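# Four-arm sorting of castings and screw boxes into totes

## Task

Put as many castings and screw boxes as possible into the correct totes. Castings showing blow holes and boxes that weigh too little belong with the rejects; everything else is accepted. Correct placements help and wrong ones hurt, and sending a defective item to the accepted tote is the worst mistake.

## Robot and tools

Setup: four i2rt Big YAM arms, arm1 to arm4. Each carries a five-finger right hand and one wrist camera (arm1_cam_wrist to arm4_cam_wrist). All positions are in a single scene frame, in metres, with +z up from the floor. Feet: arm1 at (-0.007, 0.546, 0.778), arm2 at (0.846, 0.000, 0.772), arm3 at (-0.853, 0.008, 0.781), arm4 at (-0.001, -0.543, 0.804). Each foot faces its own +x: arm1 toward -y, arm2 toward -x, arm3 toward +x, arm4 toward +y. Table tops under the arms sit at z=0.720. A hand can reach about 1.07 m from its joint-1 axis. Loose items may occasionally get nudged by the scene itself.

Hand point and axes: the hand point sits 0.045 m ahead of the palm. Its +z runs along the straightened fingers, +y comes out of the palm, and +x runs across the palm away from the thumb. Straight fingers stick out 0.06 to 0.07 m beyond the point. With the thumb turned in front of the palm, the hand can wrap objects about 0.035 to 0.065 m thick. A thumb-tip-to-index pinch suits light items. A wrist bracket on the little-finger side can strike things. The camera sits on the little-finger side. With joint6 near -1.3 its image is upright.

move: sends one action. Arguments: arm1, arm2, arm3, arm4 (one object per robot; leave a robot out to give it no command) and cameras. Each robot object may contain:
- joints: absolute targets keyed by name. joint1_rad to joint6_rad are in radians. Ranges: joint1 ±2.879 (base yaw, CCW positive); joint2 0 to 3.141 (shoulder); joint3 0 to 3.019 (elbow); joint4 -1.692 to 1.57 (pitch, fingers up positive); joint5 ±1.57; joint6 ±2.094 (roll). Hand keys hand_little, hand_ring, hand_middle, hand_index, hand_thumb_bend and hand_thumb_turn run from -1 to 1, where +1 is open or straight and -1 is closed or curled. For hand_thumb_turn, -1 puts the thumb in front of the palm. Two settings that move nothing: hand_force_limit, -1 to 1, mapping to roughly 0 to 10 N (15 N for the thumb motors); and hand_speed, -0.96 to 1, with full speed at +0.48 and above.
- target: an absolute hand pose [x, y, z, qw, qx, qy, qz] in the scene frame. The hand follows a straight line to it from its current hand_target. When target is used, joints may contain only the hand keys.
- speed: maximum path speed in m/s, 0.002 to 4.3, default 0.25. Turning is capped at twice that value in rad/s.
- min_time_s: shortest duration, 0.1 to 8 s, for that robot's arm-joint moves.
cameras: a list of camera names, or ["all"], or [] for none. If omitted, an empty action returns every image and an action with motions returns none. An empty move returns the full state for all robots.

wait: seconds (0 to 10) plus optional cameras. It commands nothing new.
zoom_image: camera plus region [x0, y0, x1, y1] in pixels of that camera's latest image, at most 504 by 504. The camera must appear in the most recent images.
show_instructions: shows the reference pages.
finished_scene: ends the scene for good; scene is 1 or omitted. Before calling it, items must be at rest in their totes.

Results: each robot reports joint_positions (hand values on their target scale), Joint velocities (rad/s; "within noise" means still), joint torques, hand and hand_target poses, hand_stopped_by (six words covering little, ring, middle, index, thumb_bend, thumb_turn: moving, target, force, stalled or fault), and per-finger load_n values in N (positive means pushed open). Load is the main sign of a grip; a value near 0 after closing means the grip was lost. The "move" line names which robots were commanded. "as last shown" marks a robot whose lines repeat old values. Status words: off_target (resting short of the goal), time_out (a joint did not finish; on_its_own shows the target it is still pushing toward), not_followed / joint command not followed / pose unreachable (a safety check held the motion back), and limit_stop_at_motor_heat (resend the target). If a call is refused or stopped, later motion calls in that same reply are skipped.

Motion behaviour: every motion in an action starts together. Target paths finish together and last at most 10 s; no action runs past 15 s. Each step the controller clamps the path within 100 mm and 20 degrees of the actual hand. Hands trail the path, drift off it, and may overshoot, especially on a nearly straight arm. Joint-space moves travel at each joint's own pace and can sweep wide. Fast moves on a stretched arm can overshoot by about 30 degrees. Arms do not halt on contact; they keep pushing.

Gripping: a finger motor moves only when its target changes by at least 0.002. It stops at the target or when its load reaches hand_force_limit, then locks. For a soft grip, close with hand_speed -0.94 or lower. To grip harder, raise hand_force_limit and send a more-closed target. To release, send a more-open target. At scene start hand_force_limit is 0 and hand_speed is -0.8, which is slow.

Avoid: robots pressing against one another, including one hand closing on another robot's fingers (the safety check allows hands and cameras to meet). Also avoid knocking items off the work area, dropping parts even a few millimetres, letting go while moving, hitting fixed objects, heavy forces on fingers, and holding loads or stretched poses so long that motors overheat (MOTOR HOT at 85 °C, a fault at 100 °C that makes the arm fall). Reported hand positions and camera poses have small calibration errors.

Each tool is called after "Emit:" in YAML: its name, and indented under it one key for each argument.

Reference images:

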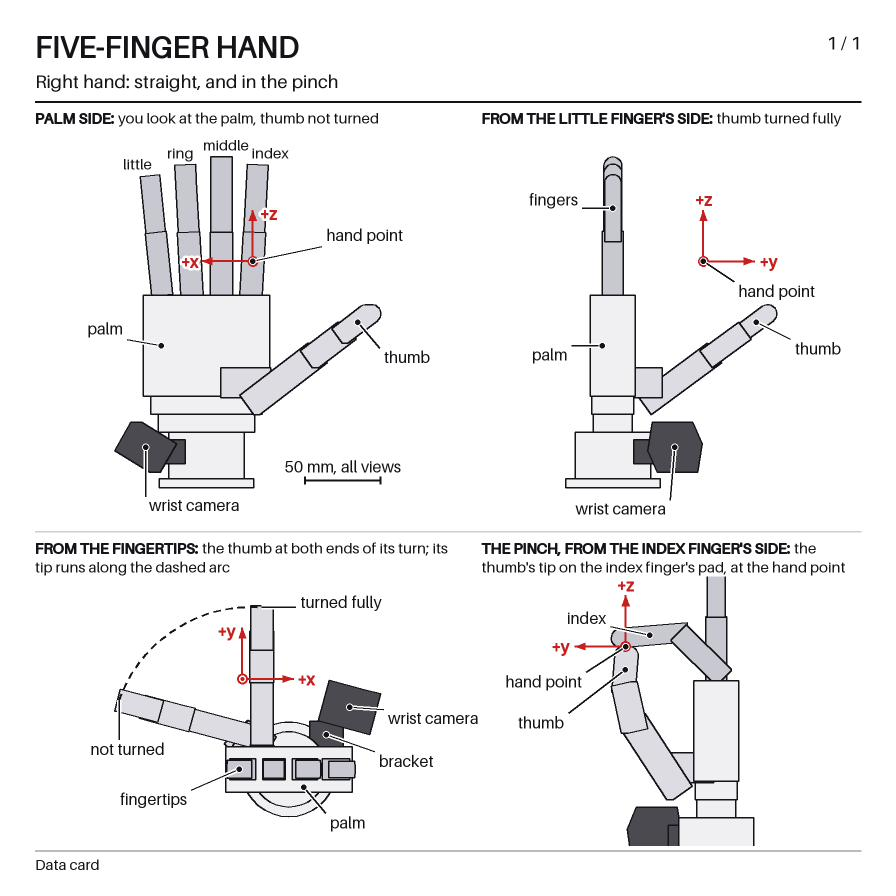

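## Session

Emit:
move:

Scene clock: 0.00 s.
Joint torques (N m): no reading
Motor temperatures (°C): arm1=[29 24 25 28 30 25] | arm2=[31 28 24 24 31 27] | arm3=[27 24 25 25 25 27] | arm4=[23 29 25 26 24 25]
Heat: arm1: hottest joint5_rad 30 °C; arm2: hottest joint1_rad 31 °C; arm3: hottest joint1_rad 27 °C; arm4: hottest joint2_rad 29 °C.
Joint velocities: within noise
arm1.joint_positions: joint1_rad=-0.188 joint2_rad=+0.624 joint3_rad=+1.458 joint4_rad=-1.366 joint5_rad=+0.043 joint6_rad=-1.232 hand_little=+1.000 hand_ring=+1.000 hand_middle=+1.000 hand_index=+1.000 hand_thumb_turn=+1.000 hand_thumb_bend=+1.000 hand_force_limit=+0.000 hand_speed=-0.800
arm1.joint_status: not commanded
arm1.hand_stopped_by: target,target,target,target,target,target
arm1.little_load_n: 0.0
arm1.ring_load_n: 0.0
arm1.middle_load_n: 0.0
arm1.index_load_n: 0.0
arm1.thumb_bend_load_n: 0.0
arm1.thumb_turn_load_n: 0.0
arm1.hand: x=-0.0988 y=+0.3421 z=+1.2902 quat_wxyz=(+0.336, +0.428, -0.756, +0.364) (m; scene frame)
arm1.hand_target: x=-0.0987 y=+0.3426 z=+1.3006 quat_wxyz=(+0.343, +0.425, -0.751, +0.372) (m; scene frame)
arm1.hand_status: not commanded
arm2.joint_positions: joint1_rad=+0.216 joint2_rad=+0.616 joint3_rad=+1.367 joint4_rad=-1.465 joint5_rad=+0.128 joint6_rad=-1.421 hand_little=+1.000 hand_ring=+1.000 hand_middle=+1.000 hand_index=+1.000 hand_thumb_turn=+1.000 hand_thumb_bend=+1.000 hand_force_limit=+0.000 hand_speed=-0.800
arm2.joint_status: not commanded
arm2.hand_stopped_by: target,target,target,target,target,target
arm2.little_load_n: 0.0
arm2.ring_load_n: 0.0
arm2.middle_load_n: 0.0
arm2.index_load_n: 0.0
arm2.thumb_bend_load_n: 0.0
arm2.thumb_turn_load_n: 0.0
arm2.hand: x=+0.6304 y=+0.0355 z=+1.2362 quat_wxyz=(-0.416, +0.006, +0.909, -0.008) (m; scene frame)
arm2.hand_target: x=+0.6306 y=+0.0355 z=+1.2453 quat_wxyz=(-0.426, +0.007, +0.905, -0.010) (m; scene frame)
arm2.hand_status: not commanded
arm3.joint_positions: joint1_rad=-0.172 joint2_rad=+0.629 joint3_rad=+1.416 joint4_rad=-1.394 joint5_rad=-0.111 joint6_rad=-1.394 hand_little=+1.000 hand_ring=+1.000 hand_middle=+1.000 hand_index=+1.000 hand_thumb_turn=+1.000 hand_thumb_bend=+1.000 hand_force_limit=+0.000 hand_speed=-0.800
arm3.joint_status: not commanded
arm3.hand_stopped_by: target,target,target,target,target,target
arm3.little_load_n: 0.0
arm3.ring_load_n: 0.0
arm3.middle_load_n: 0.0
arm3.index_load_n: 0.0
arm3.thumb_bend_load_n: 0.0
arm3.thumb_turn_load_n: 0.0
arm3.hand: x=-0.6365 y=-0.0678 z=+1.2700 quat_wxyz=(-0.050, +0.875, -0.135, +0.462) (m; scene frame)
arm3.hand_target: x=-0.6373 y=-0.0677 z=+1.2811 quat_wxyz=(-0.049, +0.869, -0.133, +0.474) (m; scene frame)
arm3.hand_status: not commanded
arm4.joint_positions: joint1_rad=-0.084 joint2_rad=+0.638 joint3_rad=+1.436 joint4_rad=-1.442 joint5_rad=+0.135 joint6_rad=-1.147 hand_little=+1.000 hand_ring=+1.000 hand_middle=+1.000 hand_index=+1.000 hand_thumb_turn=+1.000 hand_thumb_bend=+1.000 hand_force_limit=+0.000 hand_speed=-0.800
arm4.joint_status: not commanded
arm4.hand_stopped_by: target,target,target,target,target,target
arm4.little_load_n: 0.0
arm4.ring_load_n: 0.0
arm4.middle_load_n: 0.0
arm4.index_load_n: 0.0
arm4.thumb_bend_load_n: 0.0
arm4.thumb_turn_load_n: 0.0
arm4.hand: x=+0.0858 y=-0.3455 z=+1.2872 quat_wxyz=(-0.327, +0.786, +0.427, +0.305) (m; scene frame)
arm4.hand_target: x=+0.0858 y=-0.3454 z=+1.2975 quat_wxyz=(-0.337, +0.781, +0.423, +0.311) (m; scene frame)
arm4.hand_status: not commanded
pictures: arm1_cam_wrist, arm2_cam_wrist, arm3_cam_wrist, arm4_cam_wrist

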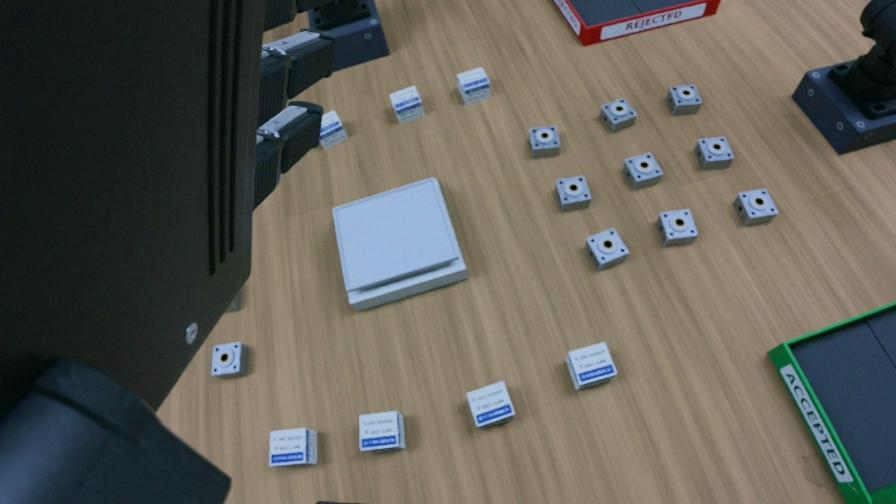

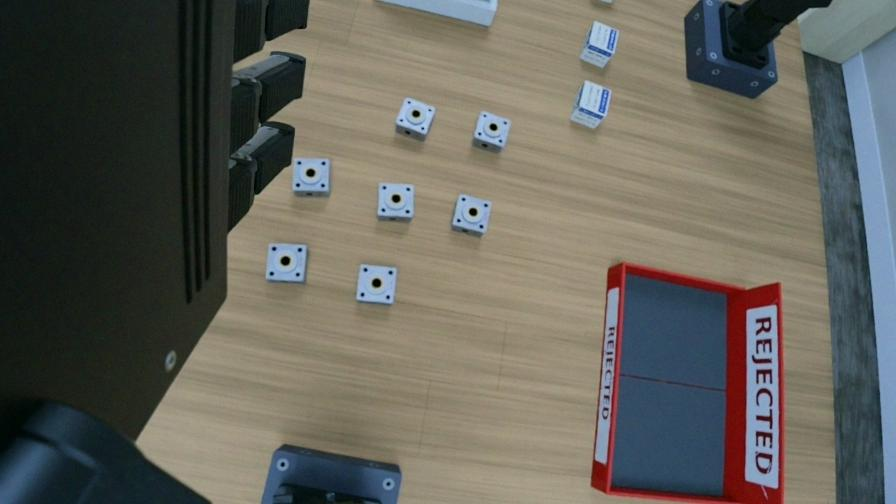

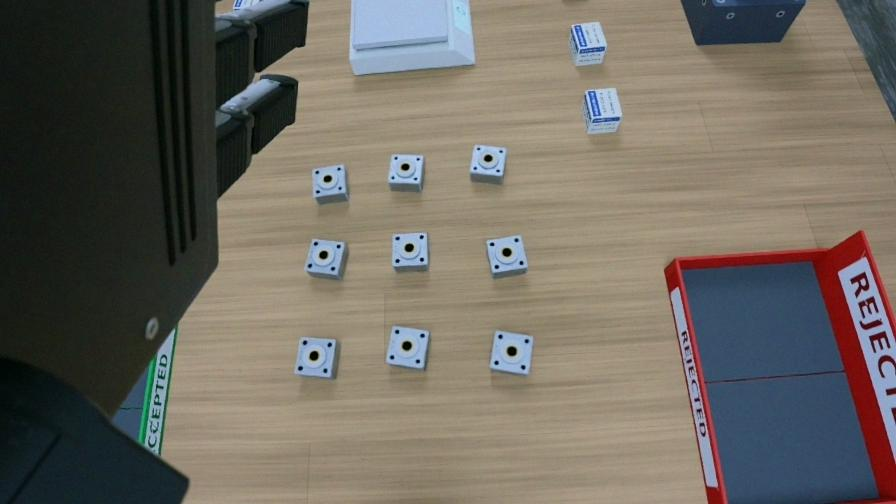

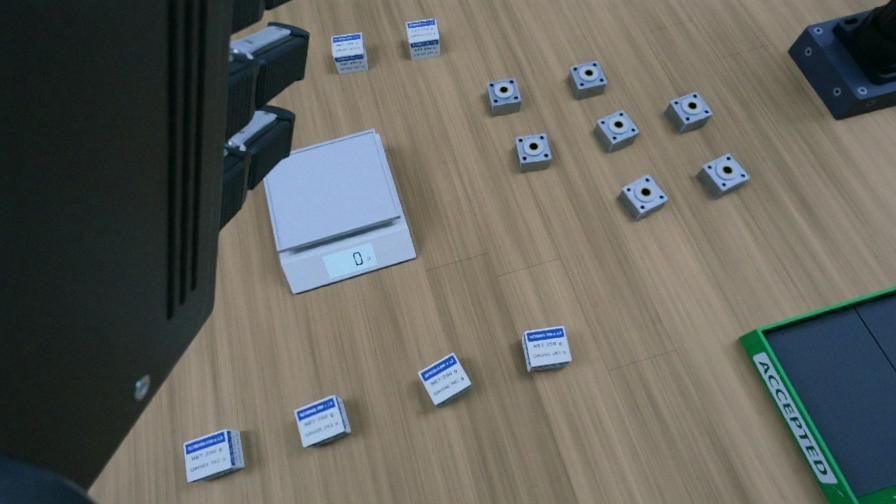

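Emit:
zoom_image:
  camera: "arm4_cam_wrist"
  region: [180, 300, 600, 500]

Emit:
zoom_image:
  camera: "arm1_cam_wrist"
  region: [200, 320, 640, 504]

Emit:
zoom_image:
  camera: "arm3_cam_wrist"
  region: [280, 130, 560, 390]

Emit:
zoom_image:
  camera: "arm2_cam_wrist"
  region: [250, 90, 530, 310]

Emit:
zoom_image:
  camera: "arm1_cam_wrist"
  region: [460, 70, 800, 280]

Emit:
zoom_image:
  camera: "arm4_cam_wrist"
  region: [460, 40, 780, 240]

Scaled by 1.200 from the camera's image (finer frame: 1280x720).

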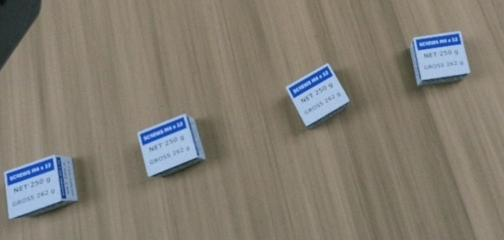

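Scaled by 1.145 from the camera's image (finer frame: 1280x720).

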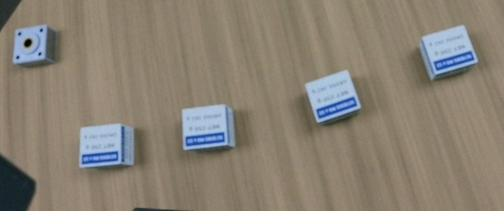

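Scaled by 1.800 from the camera's image (finer frame: 1280x720).

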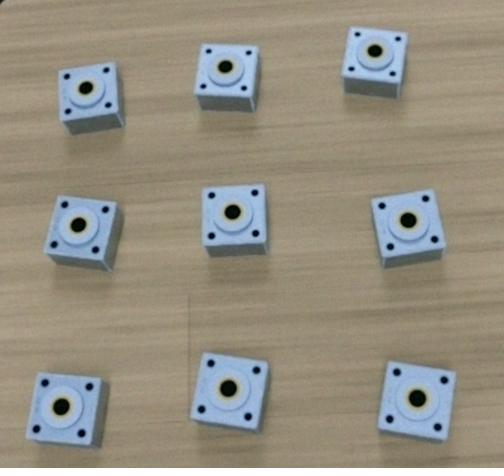

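Scaled by 1.800 from the camera's image (finer frame: 1280x720).

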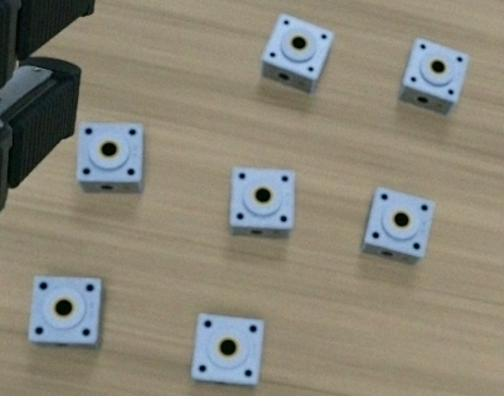

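Scaled by 1.482 from the camera's image (finer frame: 1280x720).

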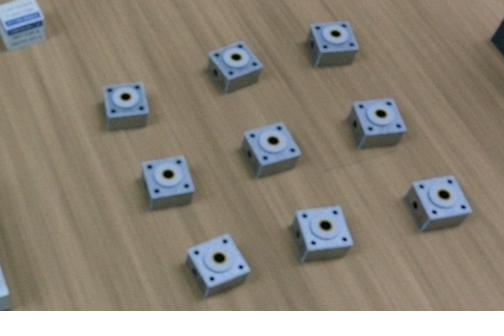

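Scaled by 1.575 from the camera's image (finer frame: 1280x720).

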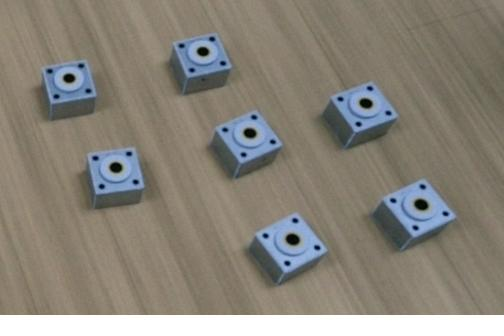

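Emit:
zoom_image:
  camera: "arm3_cam_wrist"
  region: [340, 0, 640, 150]

Emit:
zoom_image:
  camera: "arm4_cam_wrist"
  region: [260, 120, 460, 300]

Emit:
zoom_image:
  camera: "arm3_cam_wrist"
  region: [370, 210, 450, 290]

Emit:
zoom_image:
  camera: "arm1_cam_wrist"
  region: [580, 190, 700, 280]

Emit:
zoom_image:
  camera: "arm2_cam_wrist"
  region: [380, 80, 520, 160]

Emit:
zoom_image:
  camera: "arm2_cam_wrist"
  region: [560, 240, 820, 504]

Scaled by 1.680 from the camera's image (finer frame: 1280x720).

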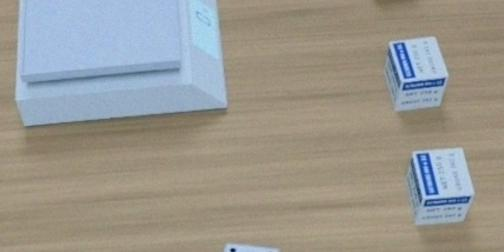

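Scaled by 2.520 from the camera's image (finer frame: 1280x720).

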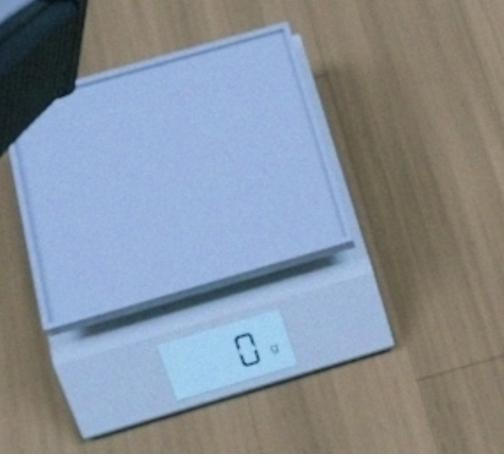

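Scaled by 6.300 from the camera's image (finer frame: 1280x720).

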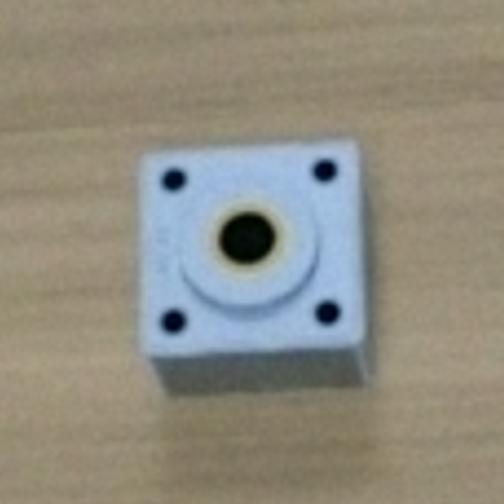

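Scaled by 4.200 from the camera's image (finer frame: 1280x720).

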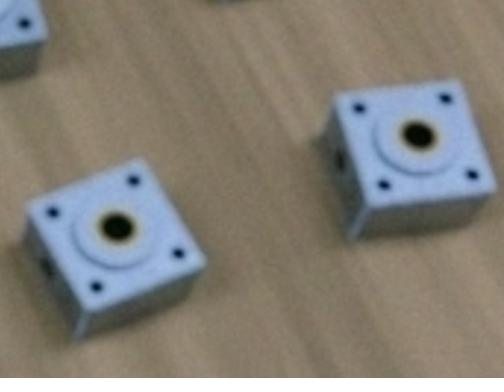

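Scaled by 3.600 from the camera's image (finer frame: 1280x720).

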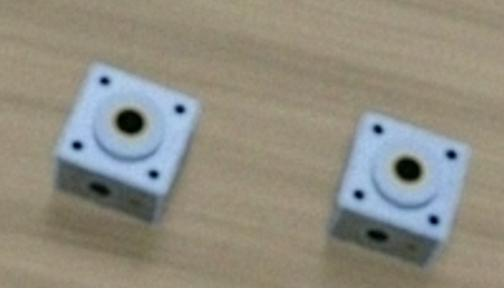

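Scaled by 1.909 from the camera's image (finer frame: 1280x720).

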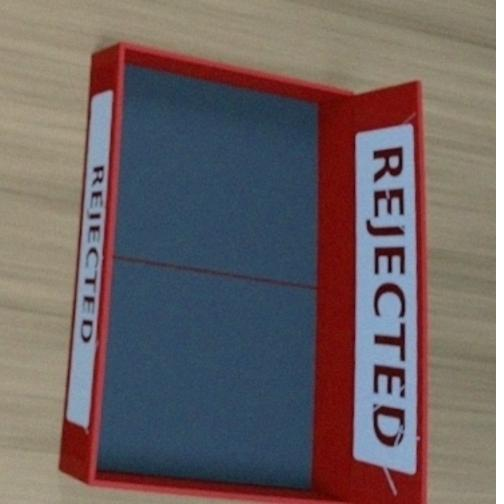

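Emit:
move:
  arm1: {"target": [-0.261, 0.179, 0.929, 0.567, 0.243, -0.712, 0.334], "speed": 0.3}
  arm4: {"target": [0.261, -0.179, 0.929, -0.334, 0.712, 0.243, 0.567], "speed": 0.3}
  arm3: {"target": [-0.585, -0.0335, 0.9895, -0.045, 0.8167, -0.0952, 0.5675], "speed": 0.3}
  arm2: {"target": [0.585, 0.0335, 0.9895, -0.5675, 0.0952, 0.8167, -0.045], "speed": 0.3}
  cameras: ["all"]

Scene clock: 6.27 s.
Joint torques (N m): arm1=[-2.78 -4.31 6.13 2.71 0.16 -0.07] | arm2=[0.03 1.08 8.34 2.8 0.27 0.06] | arm3=[-0.26 0.56 11.37 2.07 0.07 0.1] | arm4=[-0.56 -5.07 5.42 3.3 0.15 -0.19]
Motor temperatures (°C): arm1=[29 24 26 28 30 25] | arm2=[31 28 24 24 31 27] | arm3=[27 24 25 25 25 27] | arm4=[23 29 26 26 24 25]
Heat: arm1: hottest joint5_rad 30 °C; arm2: hottest joint1_rad 31 °C; arm3: hottest joint1_rad 27 °C; arm4: hottest joint2_rad 29 °C.
move: arm1 done; arm2 done; arm3 off_target; arm4 done
Joint velocities: within noise
arm1.joint_positions: joint1_rad=-0.345 joint2_rad=+1.167 joint3_rad=+0.361 joint4_rad=+0.647 joint5_rad=+0.363 joint6_rad=-1.301 hand_little=+1.000 hand_ring=+1.000 hand_middle=+1.000 hand_index=+1.000 hand_thumb_turn=+1.000 hand_thumb_bend=+1.000 hand_force_limit=+0.000 hand_speed=-0.800
arm1.joint_status: not commanded
arm1.hand_stopped_by: target,target,target,target,target,target
arm1.little_load_n: 0.0
arm1.ring_load_n: 0.0
arm1.middle_load_n: 0.0
arm1.index_load_n: 0.0
arm1.thumb_bend_load_n: 0.0
arm1.thumb_turn_load_n: 0.0
arm1.hand: x=-0.2575 y=+0.1799 z=+0.9246 quat_wxyz=(+0.560, +0.245, -0.717, +0.334)
arm1.hand_target: x=-0.2610 y=+0.1792 z=+0.9288 quat_wxyz=(+0.567, +0.243, -0.713, +0.334)
arm1.hand_status: done (0.006 m and 1.0 deg from the pose sent, 0.428 m and 34.6 deg at the start)
arm2.joint_positions: joint1_rad=+0.255 joint2_rad=+0.163 joint3_rad=+0.406 joint4_rad=-0.639 joint5_rad=+0.252 joint6_rad=-1.276 hand_little=+1.000 hand_ring=+1.000 hand_middle=+1.000 hand_index=+1.000 hand_thumb_turn=+1.000 hand_thumb_bend=+1.000 hand_force_limit=+0.000 hand_speed=-0.800
arm2.joint_status: not commanded
arm2.hand_stopped_by: target,target,target,target,target,target
arm2.little_load_n: 0.0
arm2.ring_load_n: 0.0
arm2.middle_load_n: 0.0
arm2.index_load_n: 0.0
arm2.thumb_bend_load_n: 0.0
arm2.thumb_turn_load_n: 0.0
arm2.hand: x=+0.5870 y=+0.0365 z=+0.9817 quat_wxyz=(-0.556, +0.094, +0.825, -0.037)
arm2.hand_target: x=+0.5852 y=+0.0336 z=+0.9895 quat_wxyz=(-0.567, +0.095, +0.817, -0.045)
arm2.hand_status: done (0.009 m and 1.9 deg from the pose sent, 0.251 m and 23.2 deg at the start)
arm3.joint_positions: joint1_rad=+0.190 joint2_rad=+0.191 joint3_rad=+0.382 joint4_rad=-0.592 joint5_rad=+0.210 joint6_rad=-1.312 hand_little=+1.000 hand_ring=+1.000 hand_middle=+1.000 hand_index=+1.000 hand_thumb_turn=+1.000 hand_thumb_bend=+1.000 hand_force_limit=+0.000 hand_speed=-0.800
arm3.joint_status: not commanded
arm3.hand_stopped_by: target,target,target,target,target,target
arm3.little_load_n: 0.0
arm3.ring_load_n: 0.0
arm3.middle_load_n: 0.0
arm3.index_load_n: 0.0
arm3.thumb_bend_load_n: 0.0
arm3.thumb_turn_load_n: 0.0
arm3.hand: x=-0.5876 y=-0.0369 z=+0.9817 quat_wxyz=(-0.036, +0.826, -0.093, +0.554)
arm3.hand_target: x=-0.5852 y=-0.0335 z=+0.9894 quat_wxyz=(-0.045, +0.817, -0.095, +0.567)
arm3.hand_status: off_target (0.009 m and 2.2 deg from the pose sent, 0.287 m and 14.5 deg at the start)
arm4.joint_positions: joint1_rad=-0.362 joint2_rad=+1.262 joint3_rad=+0.337 joint4_rad=+0.770 joint5_rad=+0.334 joint6_rad=-1.310 hand_little=+1.000 hand_ring=+1.000 hand_middle=+1.000 hand_index=+1.000 hand_thumb_turn=+1.000 hand_thumb_bend=+1.000 hand_force_limit=+0.000 hand_speed=-0.800
arm4.joint_status: not commanded
arm4.hand_stopped_by: target,target,target,target,target,target
arm4.little_load_n: -0.5
arm4.ring_load_n: 0.0
arm4.middle_load_n: 0.0
arm4.index_load_n: 0.0
arm4.thumb_bend_load_n: 0.0
arm4.thumb_turn_load_n: 0.0
arm4.hand: x=+0.2572 y=-0.1779 z=+0.9254 quat_wxyz=(-0.334, +0.718, +0.247, +0.559)
arm4.hand_target: x=+0.2610 y=-0.1791 z=+0.9290 quat_wxyz=(-0.334, +0.713, +0.243, +0.567)
arm4.hand_status: done (0.005 m and 1.2 deg from the pose sent, 0.432 m and 37.9 deg at the start)
pictures: arm1_cam_wrist, arm2_cam_wrist, arm3_cam_wrist, arm4_cam_wrist
arm1_cam_wrist: T_world_to_cam=[[-0.80671, 0.58932, 0.04383, -0.34653], [0.35356, 0.54075, -0.76327, 0.6954], [-0.47352, -0.60024, -0.64459, 0.69823]] pos_world=[-0.19479, 0.24729, 0.99604]
arm2_cam_wrist: T_world_to_cam=[[0.03867, 0.99479, 0.09432, -0.15591], [0.79833, 0.02601, -0.60166, 0.12273], [-0.60098, 0.09856, -0.79316, 1.24712]] pos_world=[0.65755, 0.02899, 1.07772]
arm3_cam_wrist: T_world_to_cam=[[-0.00379, -0.99989, 0.01454, -0.04977], [-0.81924, -0.00523, -0.57343, 0.07556], [0.57344, -0.01408, -0.81912, 1.2583]] pos_world=[-0.65985, -0.03165, 1.07476]
arm4_cam_wrist: T_world_to_cam=[[0.7735, -0.63187, 0.04941, -0.3538], [-0.37441, -0.51845, -0.76878, 0.71841], [0.51138, 0.57615, -0.6376, 0.67366]] pos_world=[0.19815, -0.23923, 0.99931]

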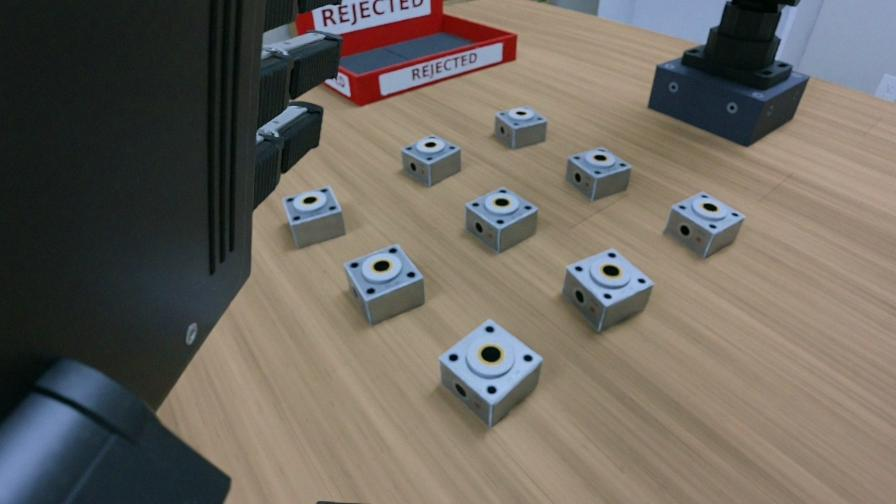

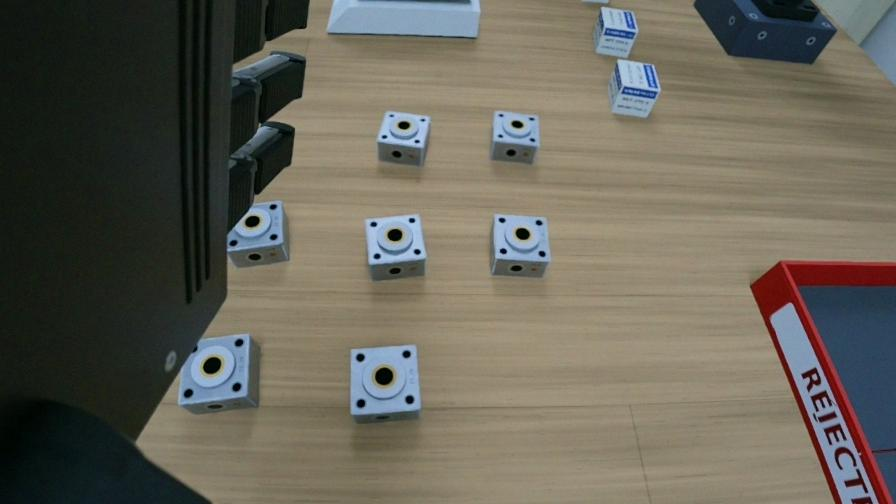

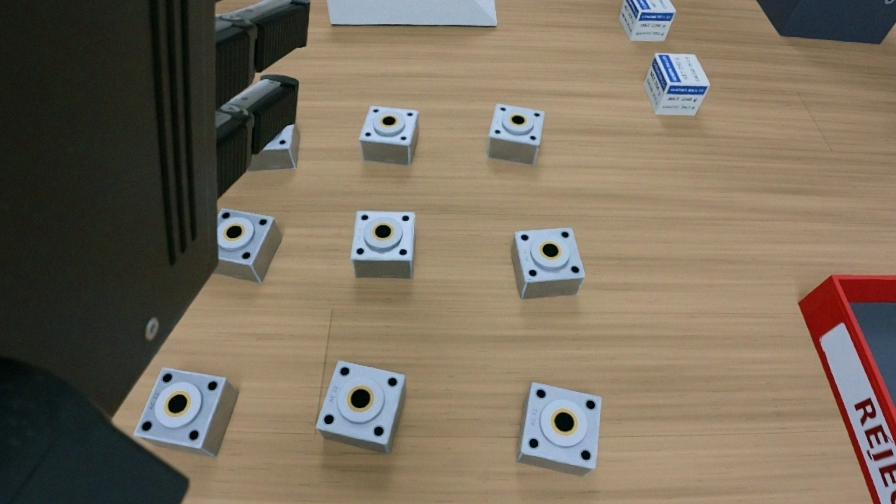

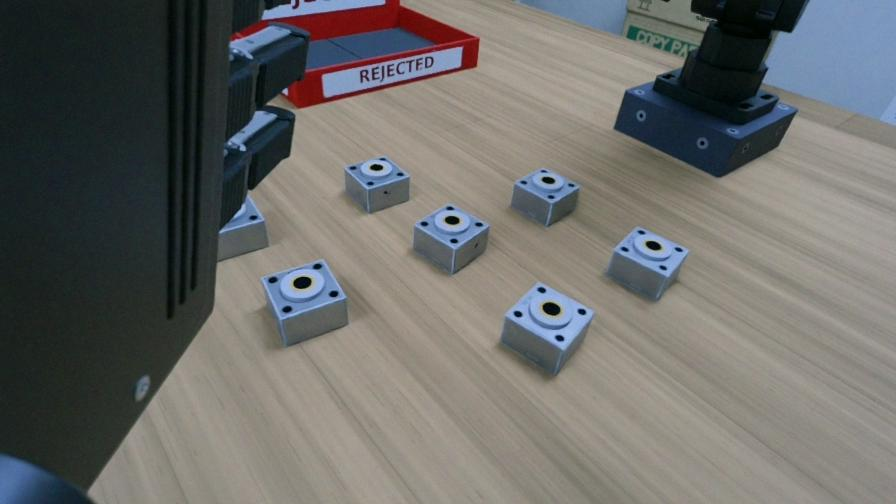

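Emit:
zoom_image:
  camera: "arm4_cam_wrist"
  region: [320, 130, 520, 290]

Emit:
zoom_image:
  camera: "arm4_cam_wrist"
  region: [490, 150, 710, 390]

Emit:
zoom_image:
  camera: "arm4_cam_wrist"
  region: [210, 190, 370, 360]

Emit:
zoom_image:
  camera: "arm1_cam_wrist"
  region: [390, 90, 570, 260]

Emit:
zoom_image:
  camera: "arm1_cam_wrist"
  region: [270, 180, 440, 340]

Emit:
zoom_image:
  camera: "arm1_cam_wrist"
  region: [550, 140, 760, 340]

Emit:
zoom_image:
  camera: "arm1_cam_wrist"
  region: [420, 300, 560, 440]

Scaled by 2.520 from the camera's image (finer frame: 1280x720).

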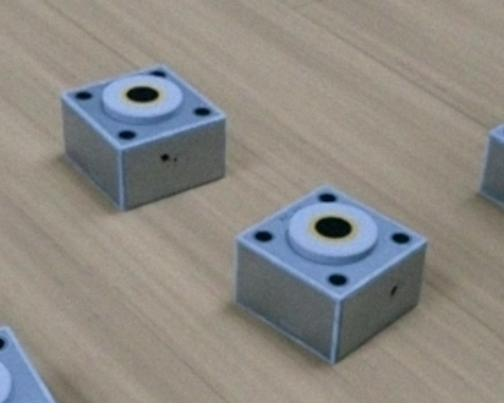

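Scaled by 2.100 from the camera's image (finer frame: 1280x720).

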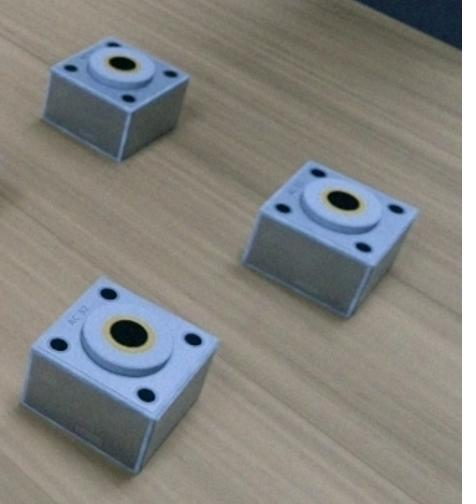

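Scaled by 2.965 from the camera's image (finer frame: 1280x720).

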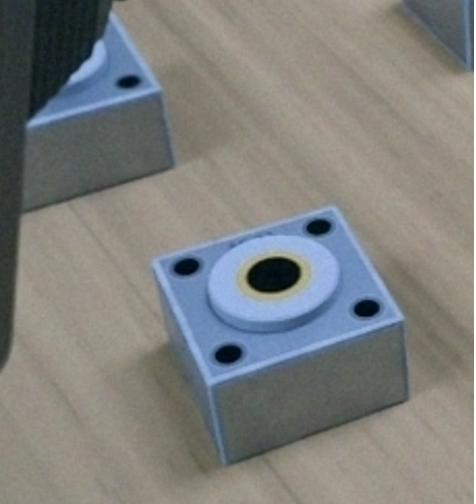

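Scaled by 2.800 from the camera's image (finer frame: 1280x720).

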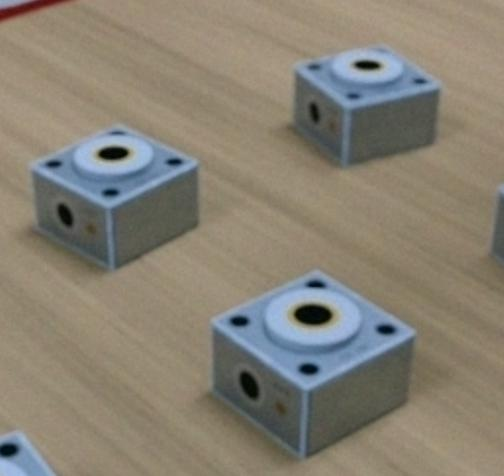

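Scaled by 2.965 from the camera's image (finer frame: 1280x720).

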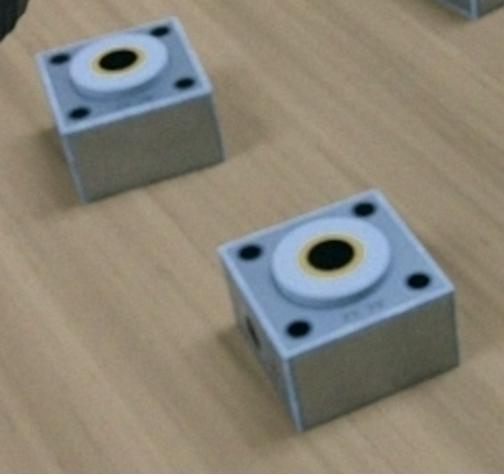

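Scaled by 2.400 from the camera's image (finer frame: 1280x720).

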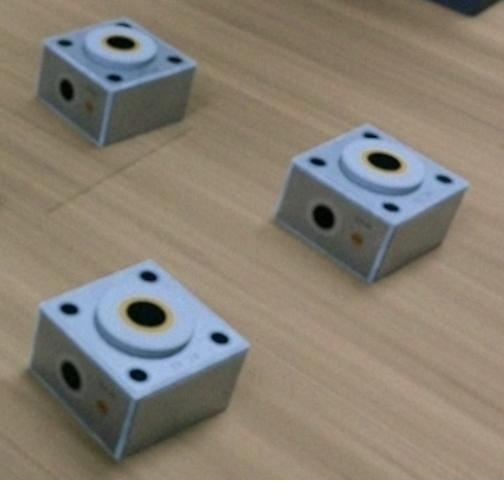

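Scaled by 3.600 from the camera's image (finer frame: 1280x720).

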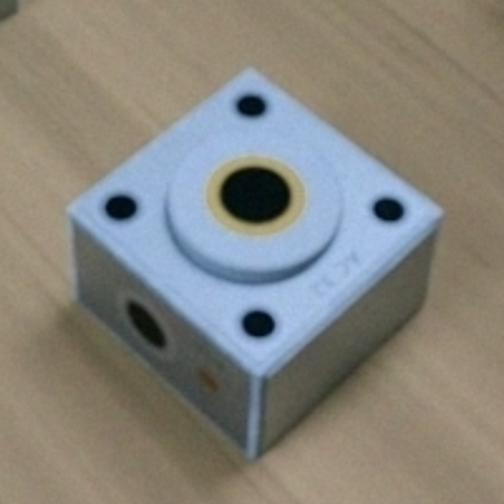

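Emit:
zoom_image:
  camera: "arm3_cam_wrist"
  region: [220, 90, 420, 290]

Emit:
zoom_image:
  camera: "arm3_cam_wrist"
  region: [440, 90, 640, 310]

Emit:
zoom_image:
  camera: "arm3_cam_wrist"
  region: [120, 350, 420, 490]

Emit:
zoom_image:
  camera: "arm3_cam_wrist"
  region: [500, 360, 620, 490]

Emit:
zoom_image:
  camera: "arm2_cam_wrist"
  region: [220, 100, 440, 290]

Emit:
zoom_image:
  camera: "arm2_cam_wrist"
  region: [470, 100, 590, 290]

Emit:
zoom_image:
  camera: "arm2_cam_wrist"
  region: [170, 320, 440, 440]

Scaled by 2.520 from the camera's image (finer frame: 1280x720).

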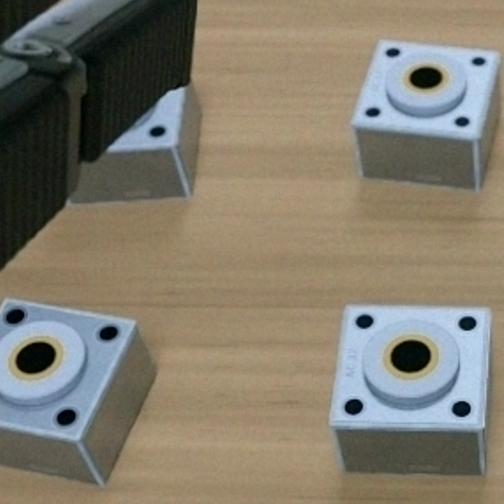

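Scaled by 2.291 from the camera's image (finer frame: 1280x720).

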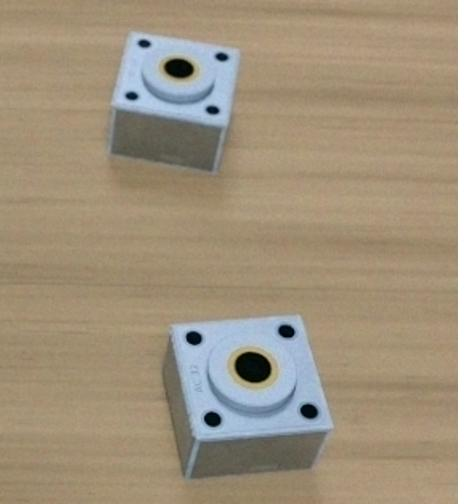

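Scaled by 1.680 from the camera's image (finer frame: 1280x720).

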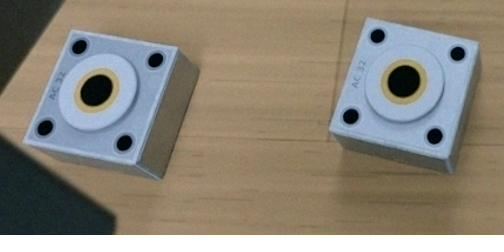

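Scaled by 3.877 from the camera's image (finer frame: 1280x720).

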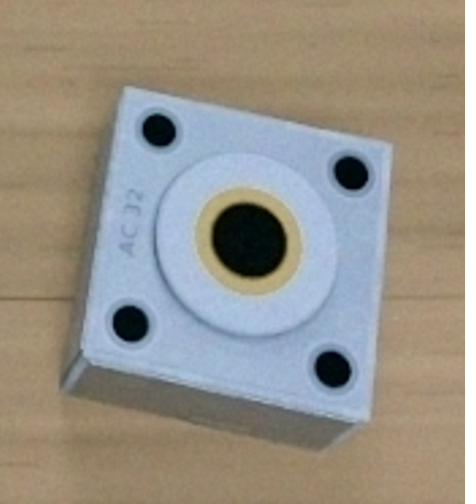

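Scaled by 2.291 from the camera's image (finer frame: 1280x720).

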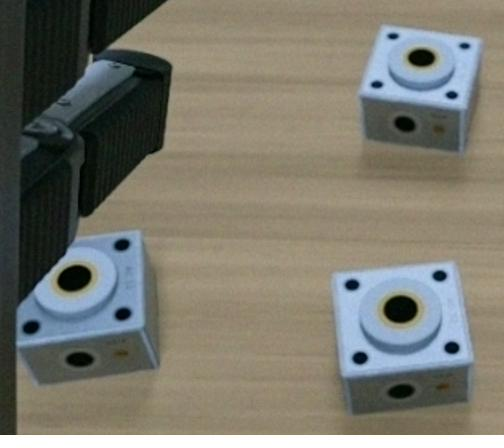

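Scaled by 2.653 from the camera's image (finer frame: 1280x720).

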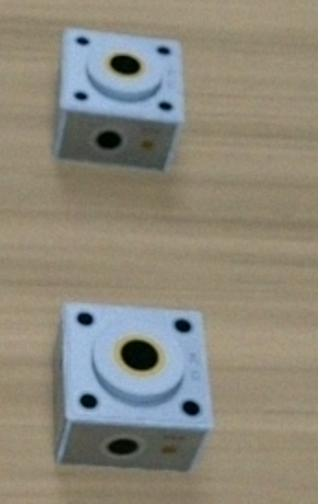

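Scaled by 1.867 from the camera's image (finer frame: 1280x720).

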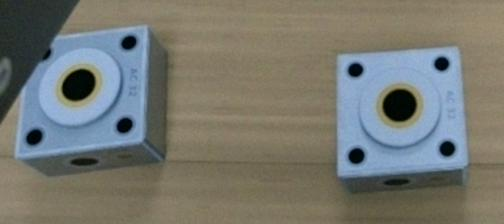

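Emit:
move:
  arm1: {"target": [0.256, 0.175, 0.929, 0.2353, 0.631, -0.404, 0.6126], "speed": 0.5}
  arm4: {"target": [-0.256, -0.175, 0.929, -0.6126, 0.404, 0.631, 0.2353], "speed": 0.5}
  cameras: ["arm1_cam_wrist", "arm4_cam_wrist"]

Scene clock: 9.37 s.
Joint torques (N m): arm1=[-2.49 -3.84 8.46 2.77 -0.03 -0.07] | arm2=[0.03 1.14 8.34 2.8 0.28 0.06] | arm3=[-1.08 0.67 11.15 2.09 0.07 0.11] | arm4=[0.26 -4.6 8.4 3.4 -0.16 -0.2]
Motor temperatures (°C): arm1=[29 24 26 28 30 25] | arm2=[31 28 25 24 31 27] | arm3=[27 24 26 25 25 27] | arm4=[23 29 27 26 24 25]
Heat: arm1: hottest joint5_rad 30 °C; arm2: hottest joint1_rad 31 °C; arm3: hottest joint1_rad 27 °C; arm4: hottest joint2_rad 29 °C.
move: arm1 off_target; arm4 off_target
Joint velocities: within noise
arm1.joint_positions: joint1_rad=+0.796 joint2_rad=+1.148 joint3_rad=+0.315 joint4_rad=+0.656 joint5_rad=+0.170 joint6_rad=-1.336 hand_little=+1.000 hand_ring=+1.000 hand_middle=+1.000 hand_index=+1.000 hand_thumb_turn=+1.000 hand_thumb_bend=+1.000 hand_force_limit=+0.000 hand_speed=-0.800
arm1.joint_status: not commanded
arm1.hand_stopped_by: target,target,target,target,target,target
arm1.little_load_n: 0.0
arm1.ring_load_n: 0.0
arm1.middle_load_n: 0.0
arm1.index_load_n: 0.0
arm1.thumb_bend_load_n: 0.0
arm1.thumb_turn_load_n: 0.0
arm1.hand: x=+0.2449 y=+0.1867 z=+0.9088 quat_wxyz=(+0.230, +0.645, -0.415, +0.599)
arm1.hand_target: x=+0.2552 y=+0.1759 z=+0.9294 quat_wxyz=(+0.236, +0.633, -0.406, +0.615)
arm1.hand_status: off_target (0.026 m and 2.7 deg from the pose sent, 0.513 m and 76.7 deg at the start)
arm2, arm3: as last shown
arm2.ring_load_n: -0.5
arm4.joint_positions: joint1_rad=+0.790 joint2_rad=+1.232 joint3_rad=+0.267 joint4_rad=+0.774 joint5_rad=+0.162 joint6_rad=-1.343 hand_little=+1.000 hand_ring=+1.000 hand_middle=+1.000 hand_index=+1.000 hand_thumb_turn=+1.000 hand_thumb_bend=+1.000 hand_force_limit=+0.000 hand_speed=-0.800
arm4.joint_status: not commanded
arm4.hand_stopped_by: target,target,target,target,target,target
arm4.little_load_n: 0.0
arm4.ring_load_n: 0.0
arm4.middle_load_n: 0.0
arm4.index_load_n: 0.0
arm4.thumb_bend_load_n: 0.0
arm4.thumb_turn_load_n: 0.0
arm4.hand: x=-0.2418 y=-0.1869 z=+0.9066 quat_wxyz=(-0.593, +0.419, +0.648, +0.231)
arm4.hand_target: x=-0.2551 y=-0.1760 z=+0.9293 quat_wxyz=(-0.615, +0.406, +0.633, +0.236)
arm4.hand_status: off_target (0.029 m and 3.4 deg from the pose sent, 0.513 m and 76.5 deg at the start)
arm1_cam_wrist: T_world_to_cam=[[-0.7599, -0.64848, 0.04495, 0.27402], [-0.45883, 0.48612, -0.74375, 0.69347], [0.46046, -0.5858, -0.66694, 0.71888]] pos_world=[0.1954, 0.26171, 0.9829]
arm4_cam_wrist: T_world_to_cam=[[0.79866, 0.59936, 0.05393, 0.2596], [0.43308, -0.51022, -0.74305, 0.68587], [-0.41784, 0.6168, -0.66706, 0.73168]] pos_world=[-0.19864, -0.25695, 0.98371]

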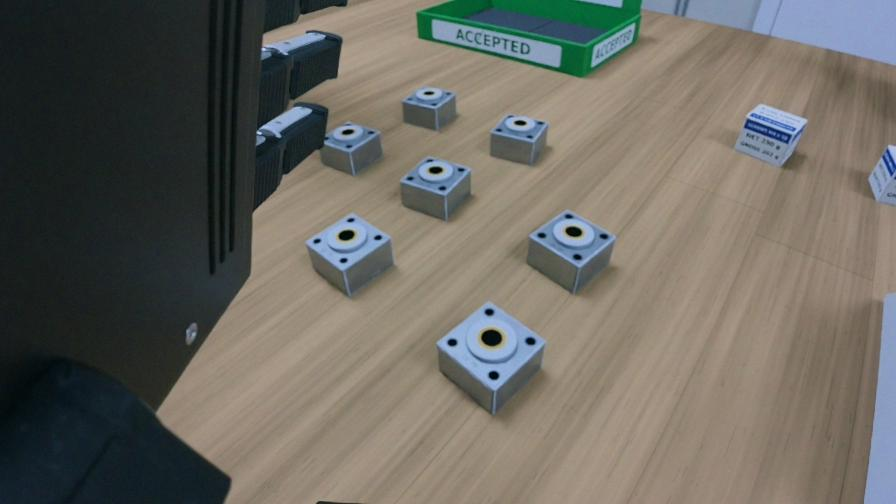

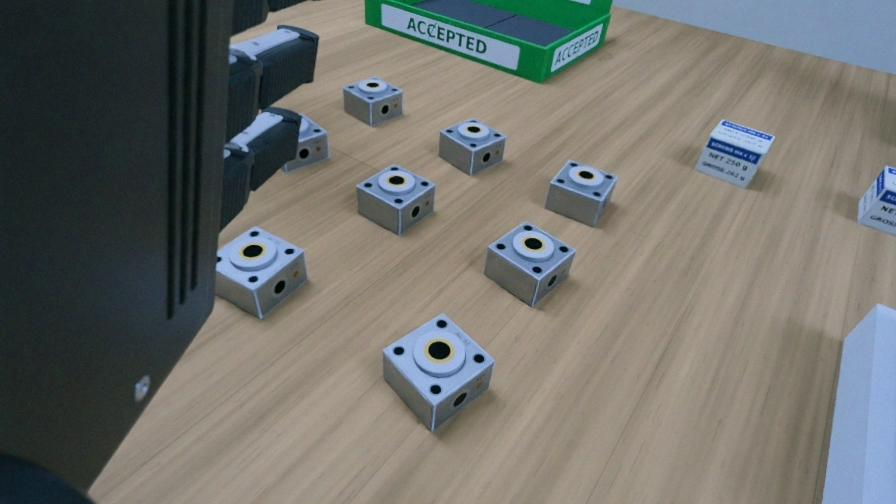

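Emit:
zoom_image:
  camera: "arm1_cam_wrist"
  region: [300, 80, 560, 230]

Emit:
zoom_image:
  camera: "arm1_cam_wrist"
  region: [300, 200, 630, 420]

Emit:
zoom_image:
  camera: "arm4_cam_wrist"
  region: [330, 70, 520, 240]

Emit:
zoom_image:
  camera: "arm4_cam_wrist"
  region: [470, 150, 630, 310]

Emit:
zoom_image:
  camera: "arm4_cam_wrist"
  region: [370, 300, 510, 440]

Emit:
zoom_image:
  camera: "arm4_cam_wrist"
  region: [210, 110, 340, 330]

Scaled by 1.938 from the camera's image (finer frame: 1280x720).

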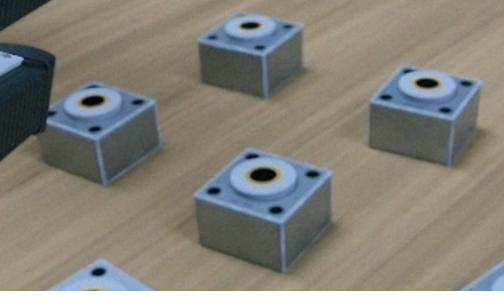

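Scaled by 1.527 from the camera's image (finer frame: 1280x720).

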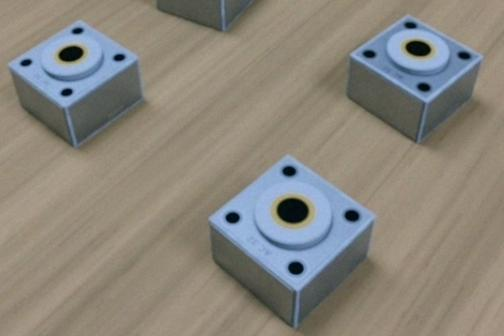

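Scaled by 2.653 from the camera's image (finer frame: 1280x720).

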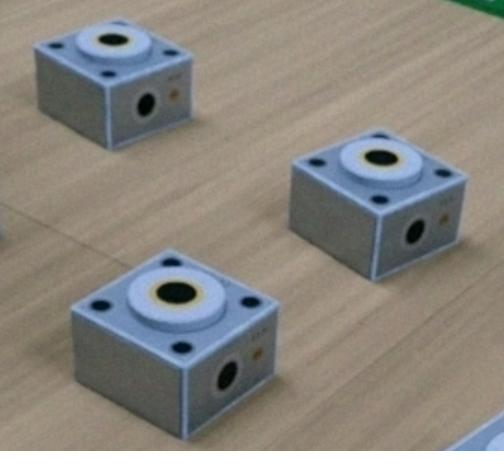

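Scaled by 3.150 from the camera's image (finer frame: 1280x720).

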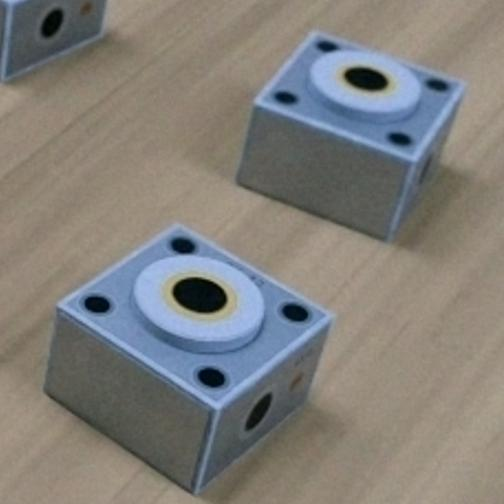

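Scaled by 3.600 from the camera's image (finer frame: 1280x720).

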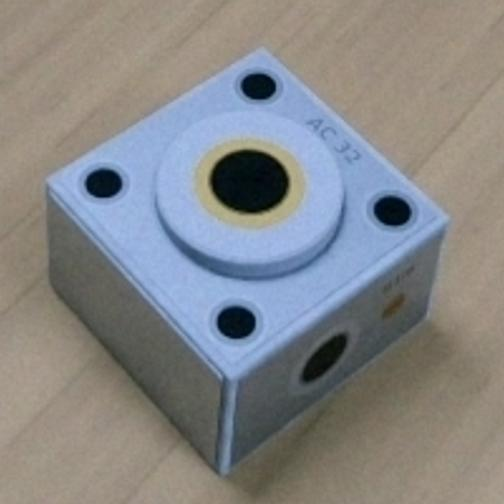

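Scaled by 2.291 from the camera's image (finer frame: 1280x720).

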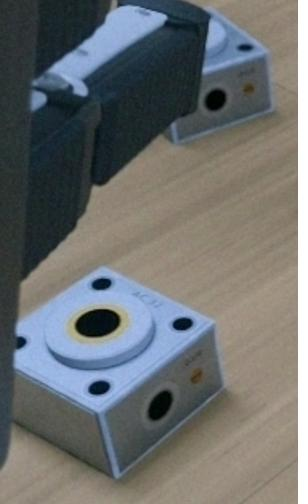

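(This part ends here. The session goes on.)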